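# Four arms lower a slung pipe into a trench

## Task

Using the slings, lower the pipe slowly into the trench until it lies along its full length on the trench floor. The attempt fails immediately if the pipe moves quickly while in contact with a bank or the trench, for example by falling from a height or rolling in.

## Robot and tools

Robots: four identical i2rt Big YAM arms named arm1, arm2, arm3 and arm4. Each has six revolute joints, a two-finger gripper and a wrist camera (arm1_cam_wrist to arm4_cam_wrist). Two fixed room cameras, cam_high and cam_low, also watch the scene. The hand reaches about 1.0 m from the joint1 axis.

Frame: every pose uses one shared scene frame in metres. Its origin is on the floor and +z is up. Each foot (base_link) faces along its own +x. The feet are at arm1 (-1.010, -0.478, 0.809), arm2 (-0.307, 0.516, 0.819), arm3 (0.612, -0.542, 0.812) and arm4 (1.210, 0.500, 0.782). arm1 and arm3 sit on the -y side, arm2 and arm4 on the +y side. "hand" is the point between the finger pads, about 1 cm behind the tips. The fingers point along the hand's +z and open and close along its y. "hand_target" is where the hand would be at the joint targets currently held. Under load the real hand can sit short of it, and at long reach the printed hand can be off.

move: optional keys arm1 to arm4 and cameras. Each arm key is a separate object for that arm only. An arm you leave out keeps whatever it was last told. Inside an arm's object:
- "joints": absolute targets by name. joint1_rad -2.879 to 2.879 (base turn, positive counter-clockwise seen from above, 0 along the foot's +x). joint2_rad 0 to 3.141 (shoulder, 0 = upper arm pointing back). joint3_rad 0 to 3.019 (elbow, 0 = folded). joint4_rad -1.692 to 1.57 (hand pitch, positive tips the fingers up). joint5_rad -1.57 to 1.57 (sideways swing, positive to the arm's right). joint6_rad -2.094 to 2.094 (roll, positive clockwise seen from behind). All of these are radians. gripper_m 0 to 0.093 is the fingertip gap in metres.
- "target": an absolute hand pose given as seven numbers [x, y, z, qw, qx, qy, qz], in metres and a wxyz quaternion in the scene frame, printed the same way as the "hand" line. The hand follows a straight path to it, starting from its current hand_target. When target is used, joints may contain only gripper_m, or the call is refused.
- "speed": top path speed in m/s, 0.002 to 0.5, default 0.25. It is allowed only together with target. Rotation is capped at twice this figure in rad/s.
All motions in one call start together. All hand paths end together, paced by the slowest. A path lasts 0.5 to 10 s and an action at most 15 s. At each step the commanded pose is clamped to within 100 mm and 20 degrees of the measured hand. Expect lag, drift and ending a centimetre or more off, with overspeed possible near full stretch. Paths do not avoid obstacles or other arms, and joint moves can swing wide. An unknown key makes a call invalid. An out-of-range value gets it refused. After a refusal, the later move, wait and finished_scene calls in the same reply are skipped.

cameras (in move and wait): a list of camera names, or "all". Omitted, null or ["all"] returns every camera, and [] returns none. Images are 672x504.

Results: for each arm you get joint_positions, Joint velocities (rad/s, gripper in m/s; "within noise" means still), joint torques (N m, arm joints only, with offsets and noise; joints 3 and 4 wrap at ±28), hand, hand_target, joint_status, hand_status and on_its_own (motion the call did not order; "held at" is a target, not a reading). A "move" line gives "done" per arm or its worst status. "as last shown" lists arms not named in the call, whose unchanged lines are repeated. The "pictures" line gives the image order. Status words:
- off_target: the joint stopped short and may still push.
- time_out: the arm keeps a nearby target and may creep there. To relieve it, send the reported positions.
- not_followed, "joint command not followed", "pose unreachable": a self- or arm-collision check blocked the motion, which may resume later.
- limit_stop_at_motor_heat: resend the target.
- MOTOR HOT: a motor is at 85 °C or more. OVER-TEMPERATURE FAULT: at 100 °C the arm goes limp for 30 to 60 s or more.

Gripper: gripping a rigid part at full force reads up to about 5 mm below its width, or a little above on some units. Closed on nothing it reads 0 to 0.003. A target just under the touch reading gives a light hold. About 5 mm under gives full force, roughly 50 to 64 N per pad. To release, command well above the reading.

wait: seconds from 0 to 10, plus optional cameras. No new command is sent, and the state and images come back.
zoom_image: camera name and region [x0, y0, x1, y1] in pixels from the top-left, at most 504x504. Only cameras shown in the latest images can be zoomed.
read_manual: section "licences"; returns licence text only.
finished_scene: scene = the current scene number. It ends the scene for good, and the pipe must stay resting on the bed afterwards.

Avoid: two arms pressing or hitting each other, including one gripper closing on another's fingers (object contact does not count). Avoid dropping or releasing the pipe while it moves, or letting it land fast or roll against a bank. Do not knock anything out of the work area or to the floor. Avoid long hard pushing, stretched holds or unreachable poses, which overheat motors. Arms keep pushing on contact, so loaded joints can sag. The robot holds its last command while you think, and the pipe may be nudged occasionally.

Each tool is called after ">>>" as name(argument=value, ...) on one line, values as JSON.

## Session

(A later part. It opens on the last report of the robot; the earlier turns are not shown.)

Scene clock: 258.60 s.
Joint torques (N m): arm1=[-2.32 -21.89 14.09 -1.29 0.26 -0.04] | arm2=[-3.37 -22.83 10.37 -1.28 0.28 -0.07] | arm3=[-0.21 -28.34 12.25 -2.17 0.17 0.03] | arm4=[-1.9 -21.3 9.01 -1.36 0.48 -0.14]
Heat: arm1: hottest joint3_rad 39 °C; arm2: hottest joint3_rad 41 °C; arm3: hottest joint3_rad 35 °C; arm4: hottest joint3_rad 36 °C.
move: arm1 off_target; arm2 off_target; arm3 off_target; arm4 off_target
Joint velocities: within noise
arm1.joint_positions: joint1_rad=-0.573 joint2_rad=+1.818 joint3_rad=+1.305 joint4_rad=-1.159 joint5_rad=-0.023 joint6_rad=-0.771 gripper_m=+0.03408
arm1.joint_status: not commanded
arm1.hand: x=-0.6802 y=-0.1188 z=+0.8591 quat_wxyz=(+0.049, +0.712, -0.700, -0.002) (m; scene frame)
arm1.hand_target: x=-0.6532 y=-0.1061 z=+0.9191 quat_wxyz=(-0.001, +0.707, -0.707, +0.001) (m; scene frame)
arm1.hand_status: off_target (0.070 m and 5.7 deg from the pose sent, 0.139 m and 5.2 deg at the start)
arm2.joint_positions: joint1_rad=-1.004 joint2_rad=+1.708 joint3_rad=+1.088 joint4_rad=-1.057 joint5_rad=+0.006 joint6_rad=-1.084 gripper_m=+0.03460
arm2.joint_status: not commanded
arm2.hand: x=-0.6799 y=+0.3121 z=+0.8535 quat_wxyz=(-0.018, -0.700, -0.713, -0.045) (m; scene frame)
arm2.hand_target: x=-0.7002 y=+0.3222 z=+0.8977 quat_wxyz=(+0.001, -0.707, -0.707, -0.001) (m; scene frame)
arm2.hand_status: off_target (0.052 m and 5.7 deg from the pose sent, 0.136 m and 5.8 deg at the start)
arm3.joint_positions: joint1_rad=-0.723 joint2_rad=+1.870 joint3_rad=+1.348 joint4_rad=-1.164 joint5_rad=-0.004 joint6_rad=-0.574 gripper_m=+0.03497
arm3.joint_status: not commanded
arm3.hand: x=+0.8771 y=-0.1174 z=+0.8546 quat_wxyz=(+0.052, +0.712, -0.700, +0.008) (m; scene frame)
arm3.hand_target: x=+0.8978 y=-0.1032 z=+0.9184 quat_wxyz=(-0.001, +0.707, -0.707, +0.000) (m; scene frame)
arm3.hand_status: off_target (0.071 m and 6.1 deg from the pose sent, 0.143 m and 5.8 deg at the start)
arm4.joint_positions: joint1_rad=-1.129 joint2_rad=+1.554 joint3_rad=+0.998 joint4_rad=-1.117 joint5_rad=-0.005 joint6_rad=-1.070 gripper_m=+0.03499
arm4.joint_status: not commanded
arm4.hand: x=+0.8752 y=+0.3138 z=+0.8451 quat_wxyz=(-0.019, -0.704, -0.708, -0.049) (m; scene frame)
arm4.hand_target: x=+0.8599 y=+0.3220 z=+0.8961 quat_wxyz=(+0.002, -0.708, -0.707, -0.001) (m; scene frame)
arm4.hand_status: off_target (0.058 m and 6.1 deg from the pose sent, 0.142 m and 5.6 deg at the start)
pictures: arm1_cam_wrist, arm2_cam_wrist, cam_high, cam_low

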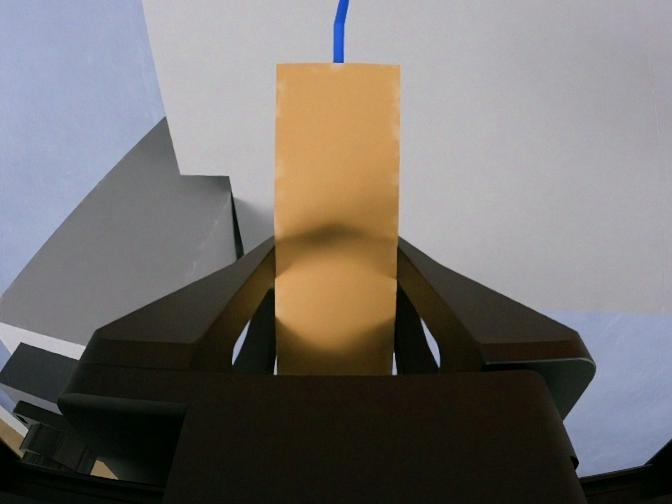

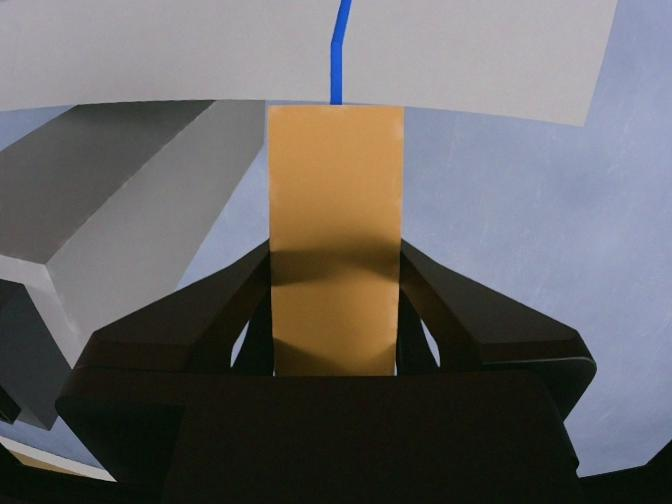

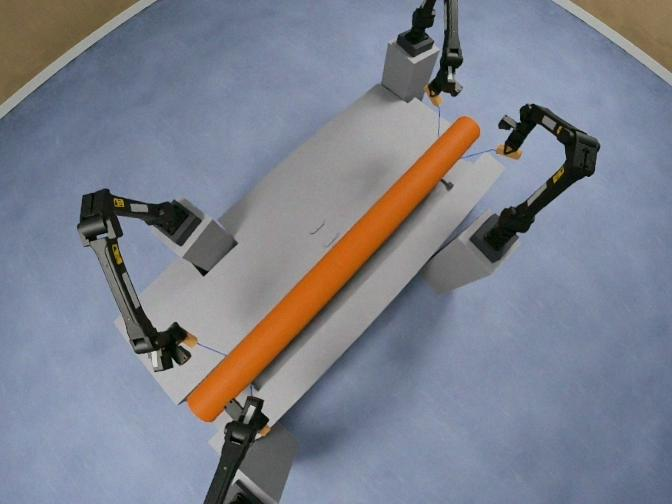

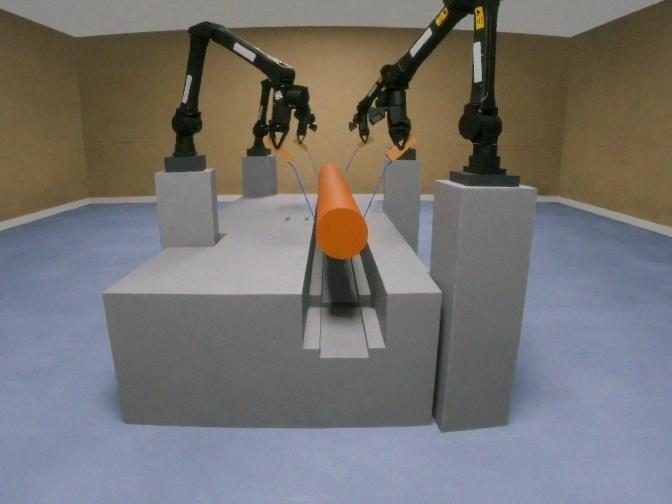

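>>> zoom_image(camera="cam_high", region=[350, 80, 550, 230])

>>> zoom_image(camera="cam_high", region=[160, 320, 360, 470])

>>> zoom_image(camera="cam_low", region=[270, 140, 410, 245])

Scaled by 2.520.

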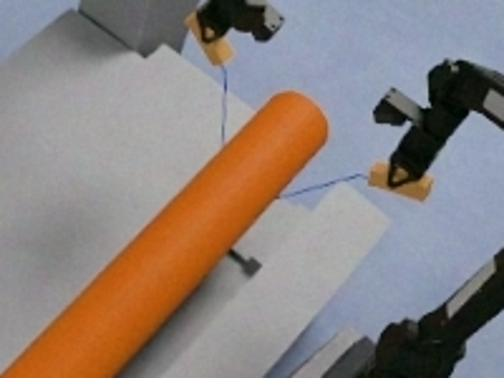

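Scaled by 2.520.

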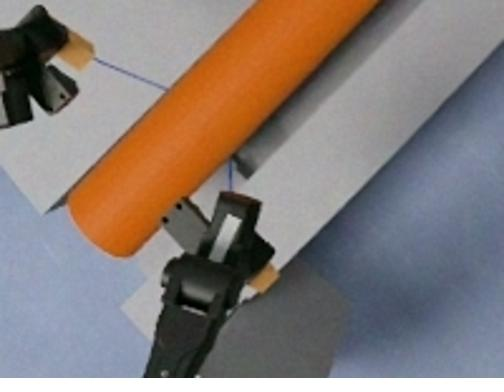

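Scaled by 3.600.

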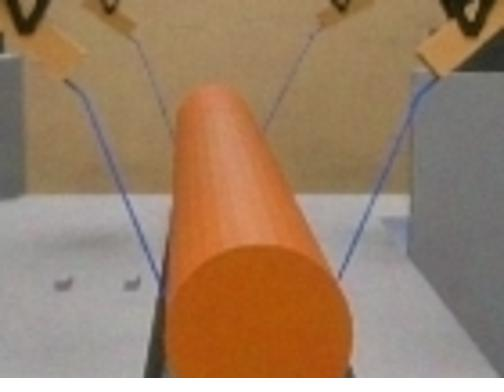

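>>> move(arm1={"target": [-0.650, -0.070, 0.92, 0, 0.7071, -0.7071, 0], "speed": 0.05}, arm2={"target": [-0.702, 0.357, 0.895, 0, 0.7071, 0.7071, 0], "speed": 0.05}, arm3={"target": [0.900, -0.094, 0.92, 0, 0.7071, -0.7071, 0], "speed": 0.05}, arm4={"target": [0.858, 0.326, 0.90, 0, 0.7071, 0.7071, 0], "speed": 0.05}, cameras=["cam_low", "cam_high"])

>>> zoom_image(camera="cam_low", region=[270, 140, 410, 245])

>>> zoom_image(camera="cam_high", region=[350, 80, 550, 230])

Scene clock: 281.03 s.
Joint torques (N m): arm1=[-2.49 -23.65 14.27 -1.72 0.26 -0.02] | arm2=[-3.6 -22.07 10.36 -1.11 0.27 -0.08] | arm3=[0.09 -28.34 12.49 -2.33 0.15 0.04] | arm4=[-2.14 -21.25 9.17 -1.33 0.42 -0.14]
Heat: arm1: hottest joint3_rad 41 °C; arm2: hottest joint2_rad 40 °C; arm3: hottest joint3_rad 38 °C; arm4: hottest joint3_rad 35 °C.
move: arm1 off_target; arm2 off_target; arm3 off_target; arm4 off_target
Joint velocities: arm1=[-0.005 -0.015 0.007 -0.046 -0.007 -0.022 0] | arm2=[within noise] | arm3=[within noise] | arm4=[within noise]
arm1.joint_positions: joint1_rad=-0.532 joint2_rad=+1.876 joint3_rad=+1.386 joint4_rad=-1.177 joint5_rad=-0.023 joint6_rad=-0.730 gripper_m=+0.03408
arm1.joint_status: not commanded
arm1.hand: x=-0.6789 y=-0.0858 z=+0.8565 quat_wxyz=(+0.047, +0.713, -0.700, +0.000) (m; scene frame)
arm1.hand_target: x=-0.6531 y=-0.0733 z=+0.9192 quat_wxyz=(-0.001, +0.707, -0.707, +0.000) (m; scene frame)
arm1.hand_status: off_target (0.072 m and 5.5 deg from the pose sent, 0.084 m and 5.7 deg at the start)
arm2.joint_positions: joint1_rad=-1.074 joint2_rad=+1.679 joint3_rad=+1.039 joint4_rad=-1.039 joint5_rad=+0.008 joint6_rad=-1.156 gripper_m=+0.03460
arm2.joint_status: not commanded
arm2.hand: x=-0.6792 y=+0.3456 z=+0.8500 quat_wxyz=(-0.021, -0.699, -0.714, -0.046) (m; scene frame)
arm2.hand_target: x=-0.7002 y=+0.3570 z=+0.8930 quat_wxyz=(+0.001, -0.707, -0.707, -0.001) (m; scene frame)
arm2.hand_status: off_target (0.052 m and 5.9 deg from the pose sent, 0.065 m and 5.7 deg at the start)
arm3.joint_positions: joint1_rad=-0.720 joint2_rad=+1.880 joint3_rad=+1.362 joint4_rad=-1.165 joint5_rad=-0.004 joint6_rad=-0.570 gripper_m=+0.03497
arm3.joint_status: not commanded
arm3.hand: x=+0.8782 y=-0.1123 z=+0.8540 quat_wxyz=(+0.051, +0.711, -0.701, +0.008) (m; scene frame)
arm3.hand_target: x=+0.8977 y=-0.0973 z=+0.9185 quat_wxyz=(-0.001, +0.707, -0.707, +0.000) (m; scene frame)
arm3.hand_status: off_target (0.072 m and 5.9 deg from the pose sent, 0.073 m and 6.1 deg at the start)
arm4.joint_positions: joint1_rad=-1.134 joint2_rad=+1.549 joint3_rad=+0.991 joint4_rad=-1.117 joint5_rad=-0.003 joint6_rad=-1.078 gripper_m=+0.03499
arm4.joint_status: not commanded
arm4.hand: x=+0.8767 y=+0.3171 z=+0.8446 quat_wxyz=(-0.019, -0.703, -0.709, -0.051) (m; scene frame)
arm4.hand_target: x=+0.8601 y=+0.3260 z=+0.8961 quat_wxyz=(+0.002, -0.707, -0.707, -0.001) (m; scene frame)
arm4.hand_status: off_target (0.059 m and 6.2 deg from the pose sent, 0.059 m and 6.1 deg at the start)
pictures: cam_high, cam_low

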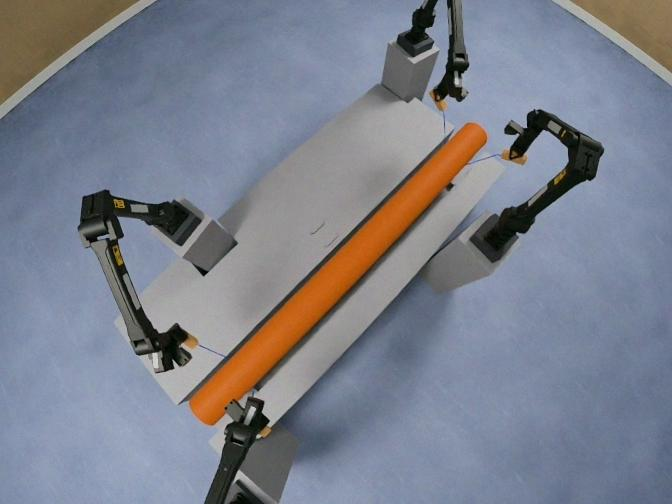

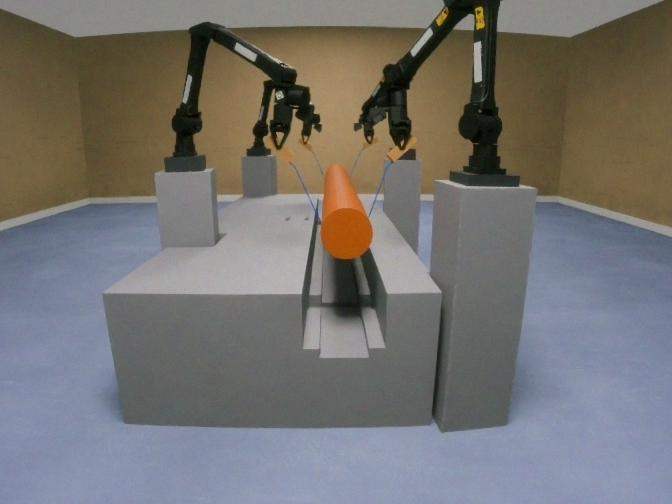

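Scaled by 3.600.

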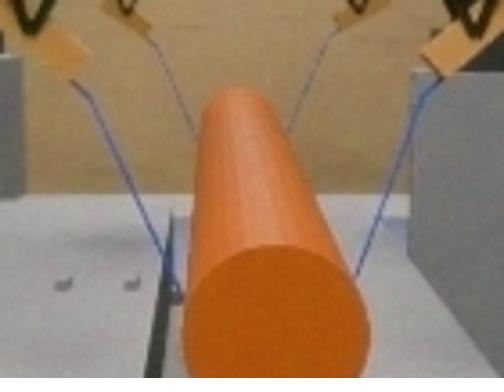

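Scaled by 2.520.

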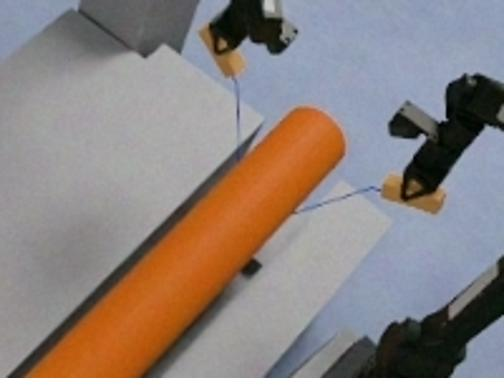

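>>> move(arm1={"target": [-0.650, -0.068, 0.868, 0, 0.7071, -0.7071, 0], "speed": 0.05}, arm2={"target": [-0.702, 0.320, 0.845, 0, 0.7071, 0.7071, 0], "speed": 0.05}, arm3={"target": [0.900, -0.089, 0.868, 0, 0.7071, -0.7071, 0], "speed": 0.05}, arm4={"target": [0.858, 0.295, 0.85, 0, 0.7071, 0.7071, 0], "speed": 0.05}, cameras=["cam_low", "cam_high"])

>>> zoom_image(camera="cam_low", region=[270, 170, 410, 275])

>>> zoom_image(camera="cam_high", region=[350, 80, 550, 230])

Scene clock: 291.77 s.
Joint torques (N m): arm1=[-1.85 -25.05 10.13 -0.24 0.19 0] | arm2=[-1.32 -20.48 9.77 -0.91 0.17 0.12] | arm3=[0.21 -29.98 8.64 -0.88 0.15 0.04] | arm4=[-0.67 -19.19 8.21 -0.57 0.28 0.18]
Heat: arm1: hottest joint3_rad 46 °C; arm2: hottest joint2_rad 39 °C; arm3: hottest joint3_rad 40 °C; arm4: hottest joint3_rad 36 °C.
move: arm1 off_target; arm2 off_target; arm3 off_target; arm4 off_target
Joint velocities: within noise
arm1.joint_positions: joint1_rad=-0.532 joint2_rad=+1.948 joint3_rad=+1.386 joint4_rad=-1.102 joint5_rad=-0.023 joint6_rad=-0.728 gripper_m=+0.03408
arm1.joint_status: not commanded
arm1.hand: x=-0.6712 y=-0.0779 z=+0.8191 quat_wxyz=(+0.046, +0.712, -0.701, +0.000) (m; scene frame)
arm1.hand_target: x=-0.6514 y=-0.0694 z=+0.8673 quat_wxyz=(+0.000, +0.707, -0.707, +0.000) (m; scene frame)
arm1.hand_status: off_target (0.054 m and 5.3 deg from the pose sent, 0.036 m and 5.5 deg at the start)
arm2.joint_positions: joint1_rad=-1.032 joint2_rad=+1.763 joint3_rad=+1.028 joint4_rad=-0.925 joint5_rad=+0.007 joint6_rad=-1.102 gripper_m=+0.03459
arm2.joint_status: not commanded
arm2.hand: x=-0.6828 y=+0.3231 z=+0.8119 quat_wxyz=(-0.016, -0.703, -0.710, -0.036) (m; scene frame)
arm2.hand_target: x=-0.7010 y=+0.3205 z=+0.8442 quat_wxyz=(+0.000, -0.707, -0.707, +0.000) (m; scene frame)
arm2.hand_status: off_target (0.038 m and 4.6 deg from the pose sent, 0.035 m and 5.9 deg at the start)
arm3.joint_positions: joint1_rad=-0.718 joint2_rad=+1.958 joint3_rad=+1.362 joint4_rad=-1.084 joint5_rad=-0.004 joint6_rad=-0.566 gripper_m=+0.03497
arm3.joint_status: not commanded
arm3.hand: x=+0.8833 y=-0.1020 z=+0.8139 quat_wxyz=(+0.049, +0.711, -0.702, +0.008) (m; scene frame)
arm3.hand_target: x=+0.8989 y=-0.0906 z=+0.8666 quat_wxyz=(+0.000, +0.707, -0.707, +0.000) (m; scene frame)
arm3.hand_status: off_target (0.058 m and 5.7 deg from the pose sent, 0.035 m and 5.9 deg at the start)
arm4.joint_positions: joint1_rad=-1.092 joint2_rad=+1.620 joint3_rad=+0.968 joint4_rad=-1.009 joint5_rad=-0.003 joint6_rad=-1.043 gripper_m=+0.03499
arm4.joint_status: not commanded
arm4.hand: x=+0.8764 y=+0.2978 z=+0.8097 quat_wxyz=(-0.015, -0.700, -0.712, -0.044) (m; scene frame)
arm4.hand_target: x=+0.8592 y=+0.2954 z=+0.8485 quat_wxyz=(+0.000, -0.707, -0.707, +0.000) (m; scene frame)
arm4.hand_status: off_target (0.044 m and 5.4 deg from the pose sent, 0.029 m and 6.2 deg at the start)
pictures: cam_high, cam_low

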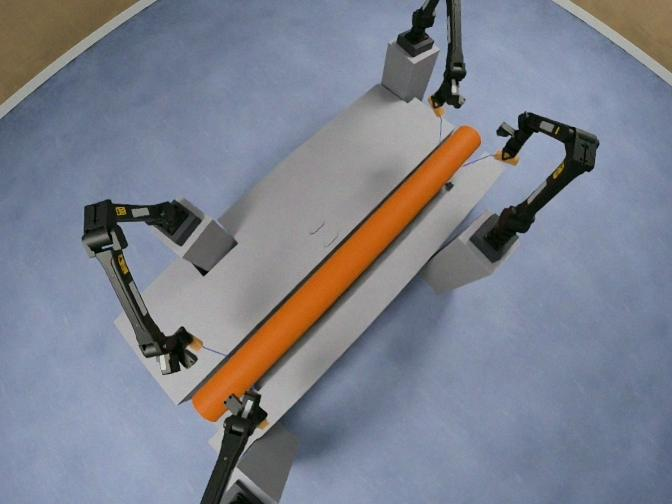

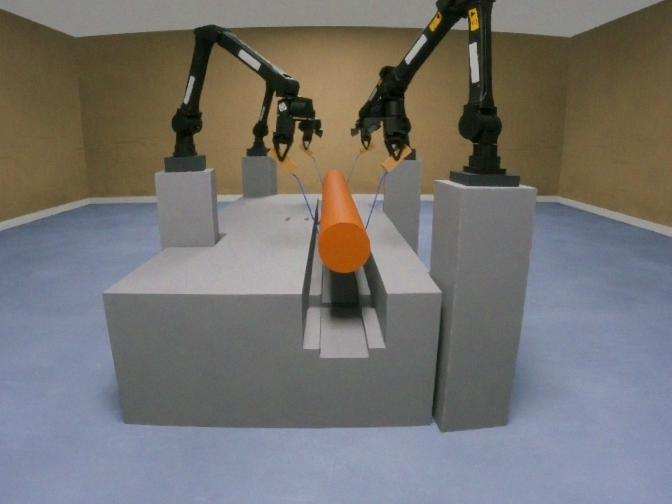

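Scaled by 3.600.

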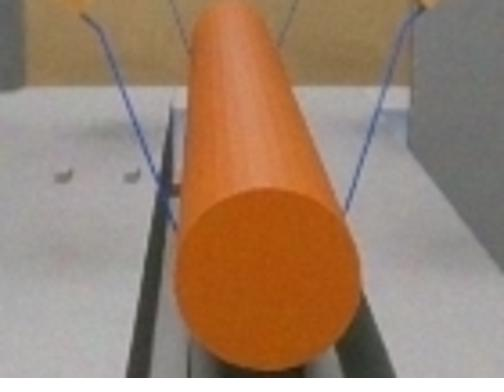

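Scaled by 2.520.

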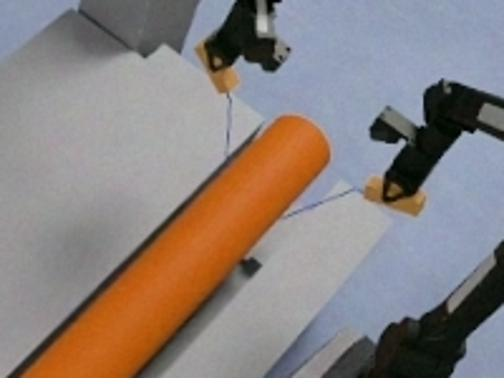

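>>> move(arm1={"target": [-0.650, -0.066, 0.74, 0, 0.7071, -0.7071, 0], "speed": 0.06}, arm2={"target": [-0.702, 0.315, 0.725, 0, 0.7071, 0.7071, 0], "speed": 0.06}, arm3={"target": [0.900, -0.087, 0.74, 0, 0.7071, -0.7071, 0], "speed": 0.06}, arm4={"target": [0.858, 0.290, 0.728, 0, 0.7071, 0.7071, 0], "speed": 0.06}, cameras=["cam_low", "cam_high"])

>>> zoom_image(camera="cam_low", region=[250, 190, 440, 370])

>>> zoom_image(camera="cam_high", region=[350, 80, 550, 230])

Scene clock: 297.73 s.
Joint torques (N m): arm1=[-1.44 -24.7 7.42 0.03 0.24 0.01] | arm2=[-1.08 -21.77 6.27 -0.79 0.17 0.12] | arm3=[0.32 -29.86 6.28 -0.7 0.14 0.04] | arm4=[-0.38 -20.42 5.44 -0.4 0.27 0.19]
Heat: arm1: hottest joint3_rad 46 °C; arm2: hottest joint2_rad 39 °C; arm3: hottest joint3_rad 39 °C; arm4: hottest joint3_rad 36 °C.
move: arm1 off_target; arm2 off_target; arm3 off_target; arm4 off_target
Joint velocities: within noise
arm1.joint_positions: joint1_rad=-0.528 joint2_rad=+2.135 joint3_rad=+1.317 joint4_rad=-0.828 joint5_rad=-0.023 joint6_rad=-0.723 gripper_m=+0.03408
arm1.joint_status: not commanded
arm1.hand: x=-0.6710 y=-0.0782 z=+0.7001 quat_wxyz=(+0.037, +0.712, -0.701, +0.000) (m; scene frame)
arm1.hand_target: x=-0.6508 y=-0.0668 z=+0.7391 quat_wxyz=(+0.000, +0.707, -0.707, +0.000) (m; scene frame)
arm1.hand_status: off_target (0.047 m and 4.3 deg from the pose sent, 0.083 m and 5.4 deg at the start)
arm2.joint_positions: joint1_rad=-1.029 joint2_rad=+2.006 joint3_rad=+0.981 joint4_rad=-0.621 joint5_rad=+0.007 joint6_rad=-1.098 gripper_m=+0.03459
arm2.joint_status: not commanded
arm2.hand: x=-0.6826 y=+0.3201 z=+0.6970 quat_wxyz=(-0.014, -0.704, -0.710, -0.030) (m; scene frame)
arm2.hand_target: x=-0.7014 y=+0.3153 z=+0.7243 quat_wxyz=(+0.000, -0.707, -0.707, +0.000) (m; scene frame)
arm2.hand_status: off_target (0.034 m and 3.8 deg from the pose sent, 0.089 m and 4.6 deg at the start)
arm3.joint_positions: joint1_rad=-0.718 joint2_rad=+2.147 joint3_rad=+1.293 joint4_rad=-0.806 joint5_rad=-0.004 joint6_rad=-0.565 gripper_m=+0.03497
arm3.joint_status: not commanded
arm3.hand: x=+0.8820 y=-0.1035 z=+0.6953 quat_wxyz=(+0.039, +0.711, -0.702, +0.006) (m; scene frame)
arm3.hand_target: x=+0.8994 y=-0.0880 z=+0.7387 quat_wxyz=(+0.000, +0.707, -0.707, +0.000) (m; scene frame)
arm3.hand_status: off_target (0.051 m and 4.6 deg from the pose sent, 0.077 m and 5.7 deg at the start)
arm4.joint_positions: joint1_rad=-1.086 joint2_rad=+1.858 joint3_rad=+0.878 joint4_rad=-0.669 joint5_rad=-0.002 joint6_rad=-1.034 gripper_m=+0.03499
arm4.joint_status: not commanded
arm4.hand: x=+0.8796 y=+0.2966 z=+0.6933 quat_wxyz=(-0.013, -0.701, -0.712, -0.038) (m; scene frame)
arm4.hand_target: x=+0.8588 y=+0.2904 z=+0.7264 quat_wxyz=(+0.000, -0.707, -0.707, +0.000) (m; scene frame)
arm4.hand_status: off_target (0.041 m and 4.7 deg from the pose sent, 0.084 m and 5.4 deg at the start)
pictures: cam_high, cam_low

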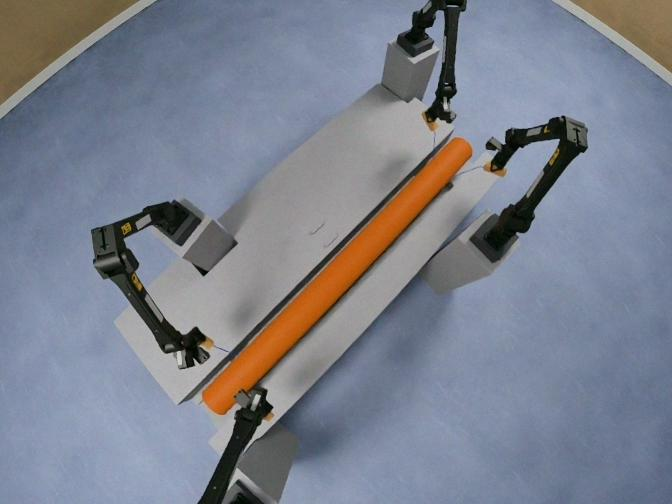

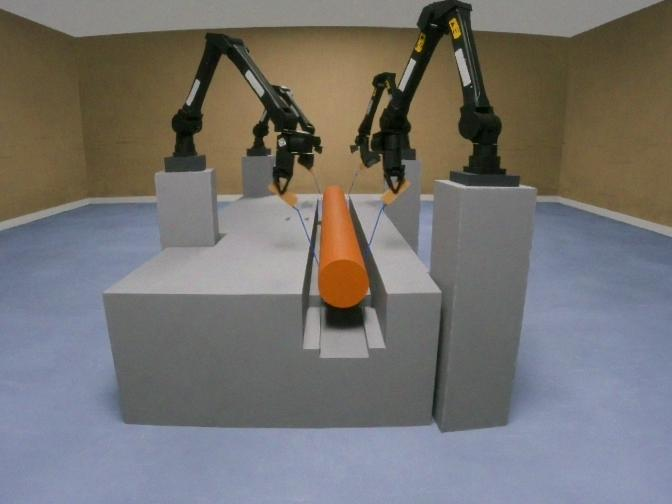

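Scaled by 2.653.

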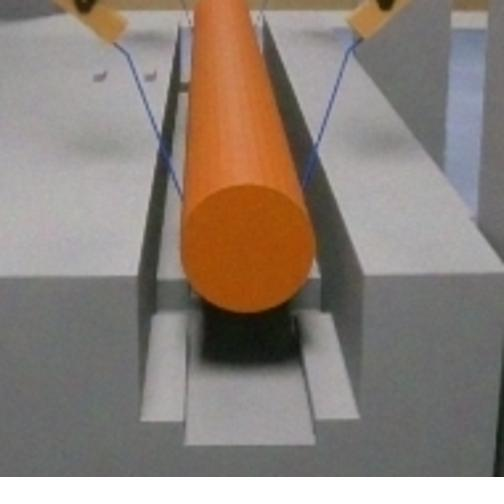

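Scaled by 2.520.

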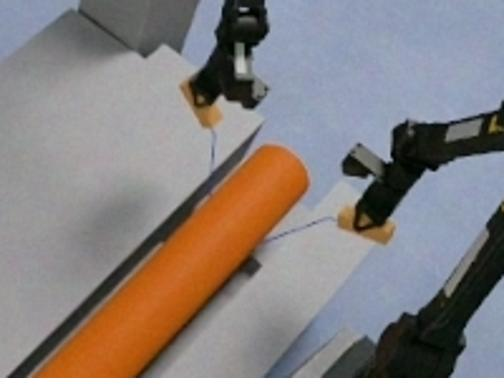

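>>> move(arm1={"target": [-0.650, -0.066, 0.65, 0, 0.7071, -0.7071, 0], "speed": 0.05}, arm2={"target": [-0.702, 0.312, 0.635, 0, 0.7071, 0.7071, 0], "speed": 0.05}, arm3={"target": [0.900, -0.085, 0.65, 0, 0.7071, -0.7071, 0], "speed": 0.05}, arm4={"target": [0.858, 0.288, 0.638, 0, 0.7071, 0.7071, 0], "speed": 0.05}, cameras=["cam_low", "cam_high"])

>>> zoom_image(camera="cam_low", region=[250, 190, 440, 370])

>>> zoom_image(camera="cam_high", region=[350, 80, 550, 230])

Scene clock: 304.63 s.
Joint torques (N m): arm1=[-1.38 -25.41 6.61 0.13 0.2 0.01] | arm2=[-1.14 -21.54 5.79 -0.9 0.17 0.12] | arm3=[0.32 -29.04 6.13 -0.88 0.13 0.05] | arm4=[-0.38 -20.72 3.82 -0.35 0.27 0.21]
Heat: arm1: hottest joint3_rad 45 °C; arm2: hottest joint2_rad 39 °C; arm3: hottest joint3_rad 38 °C; arm4: hottest joint3_rad 35 °C.
move: arm1 off_target; arm2 off_target; arm3 off_target; arm4 off_target
Joint velocities: within noise
arm1.joint_positions: joint1_rad=-0.527 joint2_rad=+2.293 joint3_rad=+1.312 joint4_rad=-0.658 joint5_rad=-0.023 joint6_rad=-0.720 gripper_m=+0.03408
arm1.joint_status: not commanded
arm1.hand: x=-0.6738 y=-0.0824 z=+0.6172 quat_wxyz=(+0.033, +0.712, -0.702, -0.001) (m; scene frame)
arm1.hand_target: x=-0.6506 y=-0.0668 z=+0.6498 quat_wxyz=(+0.000, +0.707, -0.707, +0.000) (m; scene frame)
arm1.hand_status: off_target (0.044 m and 3.8 deg from the pose sent, 0.056 m and 4.3 deg at the start)
arm2.joint_positions: joint1_rad=-1.024 joint2_rad=+2.215 joint3_rad=+0.986 joint4_rad=-0.417 joint5_rad=+0.007 joint6_rad=-1.093 gripper_m=+0.03459
arm2.joint_status: not commanded
arm2.hand: x=-0.6736 y=+0.3213 z=+0.6109 quat_wxyz=(-0.013, -0.704, -0.709, -0.030) (m; scene frame)
arm2.hand_target: x=-0.7013 y=+0.3123 z=+0.6349 quat_wxyz=(+0.000, -0.707, -0.707, +0.000) (m; scene frame)
arm2.hand_status: off_target (0.038 m and 3.8 deg from the pose sent, 0.065 m and 3.8 deg at the start)
arm3.joint_positions: joint1_rad=-0.716 joint2_rad=+2.306 joint3_rad=+1.290 joint4_rad=-0.633 joint5_rad=-0.004 joint6_rad=-0.563 gripper_m=+0.03497
arm3.joint_status: not commanded
arm3.hand: x=+0.8785 y=-0.1074 z=+0.6131 quat_wxyz=(+0.034, +0.711, -0.702, +0.004) (m; scene frame)
arm3.hand_target: x=+0.8994 y=-0.0859 z=+0.6496 quat_wxyz=(+0.000, +0.707, -0.707, +0.000) (m; scene frame)
arm3.hand_status: off_target (0.048 m and 4.0 deg from the pose sent, 0.052 m and 4.6 deg at the start)
arm4.joint_positions: joint1_rad=-1.084 joint2_rad=+2.075 joint3_rad=+0.872 joint4_rad=-0.438 joint5_rad=-0.002 joint6_rad=-1.032 gripper_m=+0.03499
arm4.joint_status: not commanded
arm4.hand: x=+0.8832 y=+0.2974 z=+0.6085 quat_wxyz=(-0.012, -0.701, -0.712, -0.034) (m; scene frame)
arm4.hand_target: x=+0.8588 y=+0.2883 z=+0.6368 quat_wxyz=(+0.000, -0.707, -0.707, +0.000) (m; scene frame)
arm4.hand_status: off_target (0.040 m and 4.2 deg from the pose sent, 0.060 m and 4.7 deg at the start)
pictures: cam_high, cam_low

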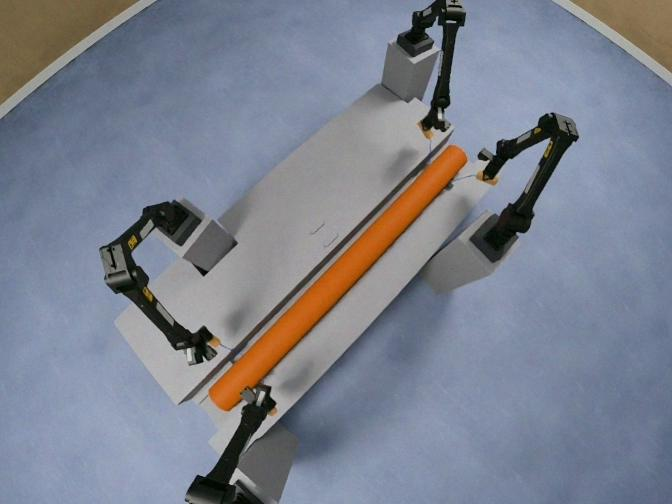

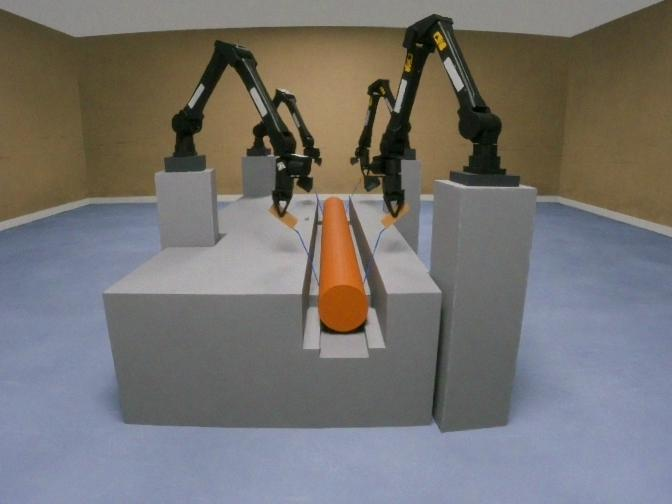

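Scaled by 2.653.

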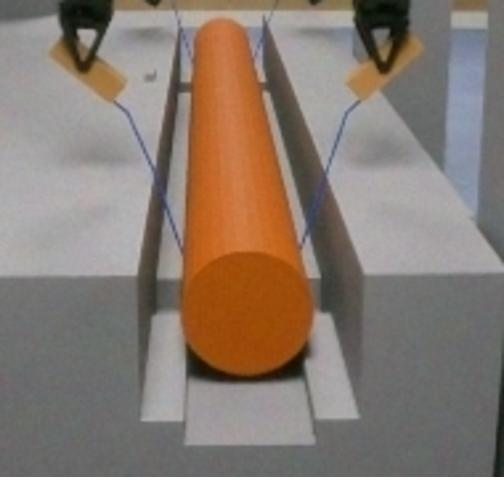

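Scaled by 2.520.

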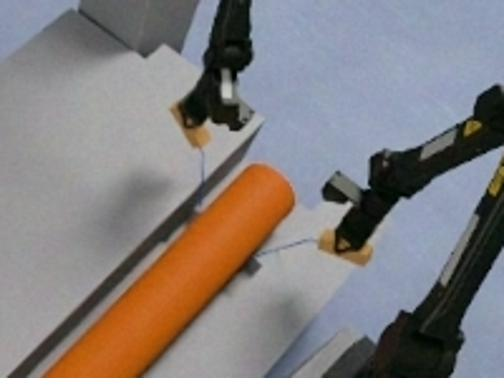

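>>> move(arm1={"target": [-0.650, -0.066, 0.605, 0, 0.7071, -0.7071, 0], "speed": 0.025}, arm2={"target": [-0.702, 0.312, 0.59, 0, 0.7071, 0.7071, 0], "speed": 0.025}, arm3={"target": [0.900, -0.085, 0.605, 0, 0.7071, -0.7071, 0], "speed": 0.025}, arm4={"target": [0.858, 0.288, 0.593, 0, 0.7071, 0.7071, 0], "speed": 0.025}, cameras=["cam_low", "cam_high"])

>>> zoom_image(camera="cam_low", region=[250, 190, 440, 370])

>>> zoom_image(camera="cam_high", region=[350, 80, 550, 230])

Scene clock: 311.90 s.
Joint torques (N m): arm1=[-1.38 -22.42 6.72 0.17 0.24 0.03] | arm2=[-1.55 -20.42 4.66 -0.66 0.41 0.11] | arm3=[0.21 -24.76 6.35 0.09 0.08 0.04] | arm4=[-0.44 -16.38 4.45 0.35 0.25 0.19]
Heat: arm1: hottest joint3_rad 43 °C; arm2: hottest joint2_rad 38 °C; arm3: hottest joint3_rad 37 °C; arm4: hottest joint3_rad 35 °C.
move: arm1 off_target; arm2 off_target; arm3 off_target; arm4 off_target
Joint velocities: within noise
arm1.joint_positions: joint1_rad=-0.523 joint2_rad=+2.359 joint3_rad=+1.325 joint4_rad=-0.588 joint5_rad=-0.023 joint6_rad=-0.720 gripper_m=+0.03408
arm1.joint_status: not commanded
arm1.hand: x=-0.6737 y=-0.0799 z=+0.5855 quat_wxyz=(+0.025, +0.713, -0.701, -0.001) (m; scene frame)
arm1.hand_target: x=-0.6505 y=-0.0667 z=+0.6053 quat_wxyz=(+0.000, +0.707, -0.707, +0.000) (m; scene frame)
arm1.hand_status: off_target (0.034 m and 3.0 deg from the pose sent, 0.031 m and 3.8 deg at the start)
arm2.joint_positions: joint1_rad=-1.021 joint2_rad=+2.313 joint3_rad=+1.025 joint4_rad=-0.338 joint5_rad=+0.001 joint6_rad=-1.092 gripper_m=+0.03459
arm2.joint_status: not commanded
arm2.hand: x=-0.6795 y=+0.3151 z=+0.5750 quat_wxyz=(-0.013, -0.703, -0.710, -0.019) (m; scene frame)
arm2.hand_target: x=-0.7016 y=+0.3122 z=+0.5900 quat_wxyz=(+0.000, -0.707, -0.707, +0.000) (m; scene frame)
arm2.hand_status: off_target (0.027 m and 2.7 deg from the pose sent, 0.037 m and 3.8 deg at the start)
arm3.joint_positions: joint1_rad=-0.716 joint2_rad=+2.349 joint3_rad=+1.309 joint4_rad=-0.584 joint5_rad=-0.003 joint6_rad=-0.563 gripper_m=+0.03497
arm3.joint_status: not commanded
arm3.hand: x=+0.8829 y=-0.1001 z=+0.5949 quat_wxyz=(+0.021, +0.711, -0.703, +0.002) (m; scene frame)
arm3.hand_target: x=+0.8997 y=-0.0856 z=+0.6055 quat_wxyz=(+0.000, +0.707, -0.707, +0.000) (m; scene frame)
arm3.hand_status: off_target (0.025 m and 2.5 deg from the pose sent, 0.032 m and 4.0 deg at the start)
arm4.joint_positions: joint1_rad=-1.083 joint2_rad=+2.143 joint3_rad=+0.878 joint4_rad=-0.354 joint5_rad=-0.002 joint6_rad=-1.032 gripper_m=+0.03499
arm4.joint_status: not commanded
arm4.hand: x=+0.8813 y=+0.2959 z=+0.5834 quat_wxyz=(-0.009, -0.702, -0.712, -0.024) (m; scene frame)
arm4.hand_target: x=+0.8584 y=+0.2884 z=+0.5935 quat_wxyz=(+0.000, -0.707, -0.707, +0.000) (m; scene frame)
arm4.hand_status: off_target (0.026 m and 3.1 deg from the pose sent, 0.031 m and 4.2 deg at the start)
pictures: cam_high, cam_low

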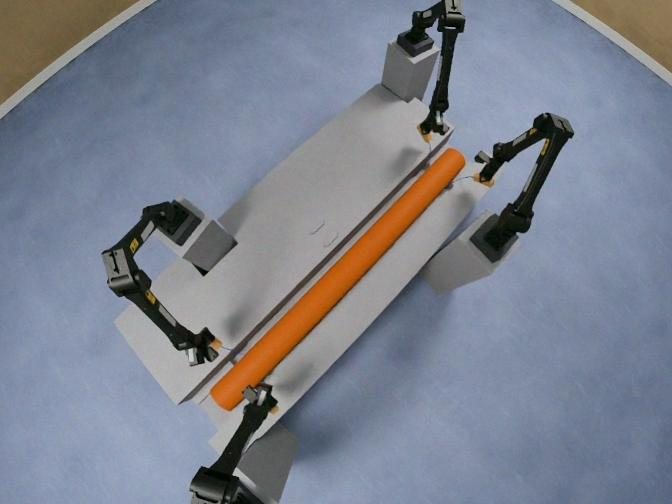

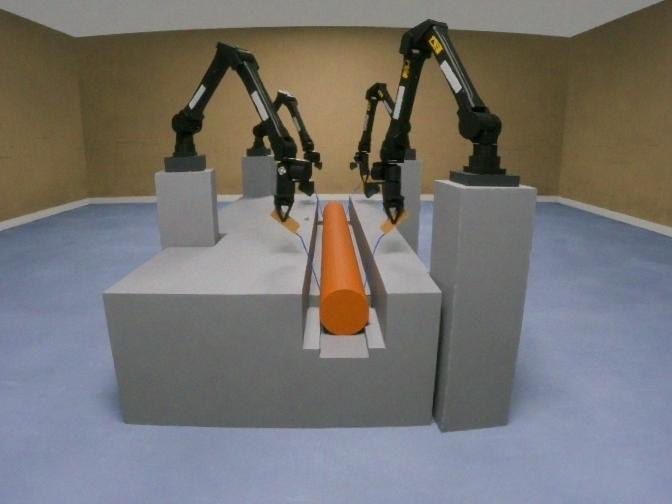

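Scaled by 2.653.

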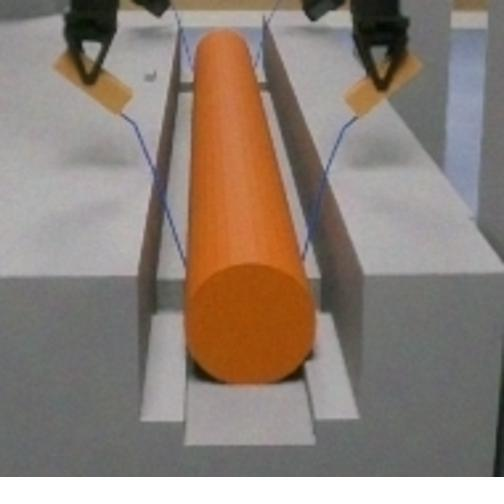

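Scaled by 2.520.

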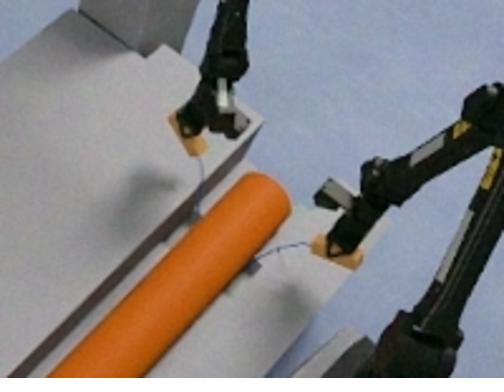

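>>> move(arm1={"target": [-0.655, -0.070, 0.555, 0, 0.7071, -0.7071, 0], "speed": 0.025}, arm2={"target": [-0.695, 0.312, 0.54, 0, 0.7071, 0.7071, 0], "speed": 0.025}, arm3={"target": [0.895, -0.090, 0.565, 0, 0.7071, -0.7071, 0], "speed": 0.025}, arm4={"target": [0.865, 0.292, 0.555, 0, 0.7071, 0.7071, 0], "speed": 0.025}, cameras=["cam_low", "cam_high"])

>>> zoom_image(camera="cam_low", region=[250, 190, 440, 370])

>>> zoom_image(camera="cam_high", region=[350, 80, 550, 230])

Scene clock: 317.60 s.
Joint torques (N m): arm1=[-0.91 -18.84 6.58 1.01 0.04 0.08] | arm2=[-1.03 -17.2 4.53 -0.05 -0.1 0.17] | arm3=[0.56 -22.71 5.82 0.39 -0.05 0.07] | arm4=[-0.38 -14.86 3.59 0.61 0.1 0.19]
Heat: arm1: hottest joint3_rad 42 °C; arm2: hottest joint2_rad 38 °C; arm3: hottest joint2_rad 36 °C; arm4: hottest joint3_rad 35 °C.
move: arm1 off_target; arm2 off_target; arm3 off_target; arm4 off_target
Joint velocities: within noise
arm1.joint_positions: joint1_rad=-0.528 joint2_rad=+2.407 joint3_rad=+1.344 joint4_rad=-0.525 joint5_rad=-0.019 joint6_rad=-0.720 gripper_m=+0.03408
arm1.joint_status: not commanded
arm1.hand: x=-0.6649 y=-0.0752 z=+0.5645 quat_wxyz=(+0.007, +0.712, -0.702, -0.001) (m; scene frame)
arm1.hand_target: x=-0.6552 y=-0.0703 z=+0.5555 quat_wxyz=(+0.000, +0.707, -0.707, +0.000) (m; scene frame)
arm1.hand_status: off_target (0.015 m and 1.1 deg from the pose sent, 0.037 m and 3.0 deg at the start)
arm2.joint_positions: joint1_rad=-1.021 joint2_rad=+2.401 joint3_rad=+1.052 joint4_rad=-0.259 joint5_rad=+0.013 joint6_rad=-1.092 gripper_m=+0.03459
arm2.joint_status: not commanded
arm2.hand: x=-0.6815 y=+0.3157 z=+0.5412 quat_wxyz=(-0.005, -0.704, -0.711, -0.013) (m; scene frame)
arm2.hand_target: x=-0.6948 y=+0.3121 z=+0.5403 quat_wxyz=(+0.000, -0.707, -0.707, +0.000) (m; scene frame)
arm2.hand_status: off_target (0.014 m and 1.7 deg from the pose sent, 0.038 m and 2.7 deg at the start)
arm3.joint_positions: joint1_rad=-0.716 joint2_rad=+2.405 joint3_rad=+1.319 joint4_rad=-0.518 joint5_rad=+0.000 joint6_rad=-0.563 gripper_m=+0.03497
arm3.joint_status: not commanded
arm3.hand: x=+0.8842 y=-0.0990 z=+0.5678 quat_wxyz=(+0.011, +0.711, -0.703, +0.001) (m; scene frame)
arm3.hand_target: x=+0.8949 y=-0.0903 z=+0.5654 quat_wxyz=(+0.000, +0.707, -0.707, +0.000) (m; scene frame)
arm3.hand_status: off_target (0.014 m and 1.5 deg from the pose sent, 0.034 m and 2.5 deg at the start)
arm4.joint_positions: joint1_rad=-1.084 joint2_rad=+2.223 joint3_rad=+0.886 joint4_rad=-0.265 joint5_rad=+0.002 joint6_rad=-1.032 gripper_m=+0.03499
arm4.joint_status: not commanded
arm4.hand: x=+0.8815 y=+0.2970 z=+0.5540 quat_wxyz=(-0.005, -0.702, -0.712, -0.016) (m; scene frame)
arm4.hand_target: x=+0.8653 y=+0.2922 z=+0.5555 quat_wxyz=(+0.000, -0.707, -0.707, +0.000) (m; scene frame)
arm4.hand_status: off_target (0.017 m and 2.1 deg from the pose sent, 0.033 m and 3.0 deg at the start)
pictures: cam_high, cam_low

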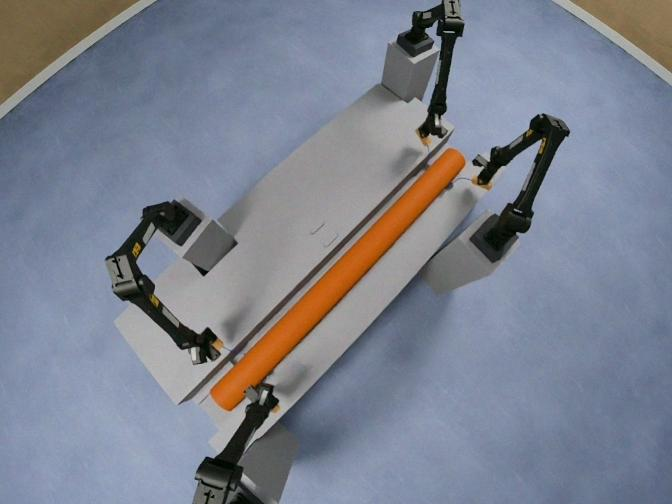

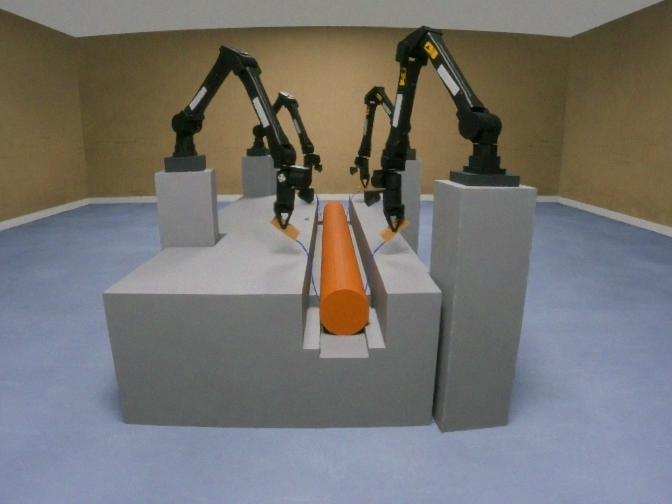

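Scaled by 2.653.

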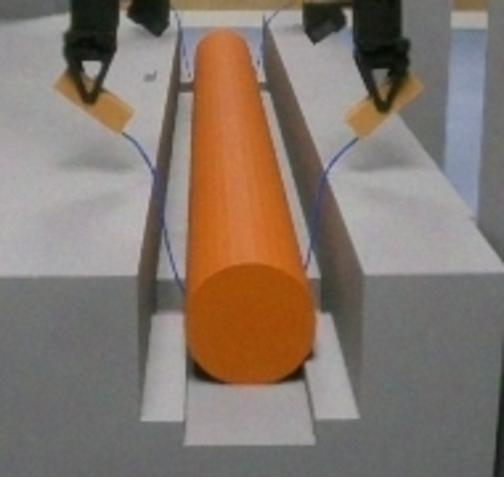

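Scaled by 2.520.

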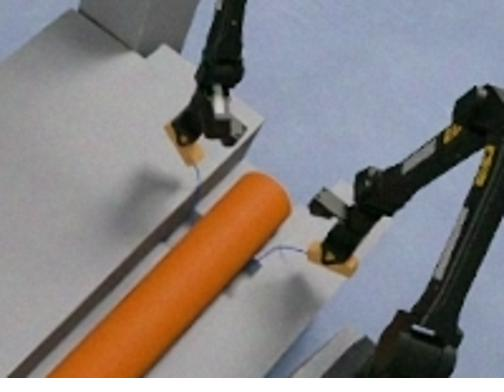

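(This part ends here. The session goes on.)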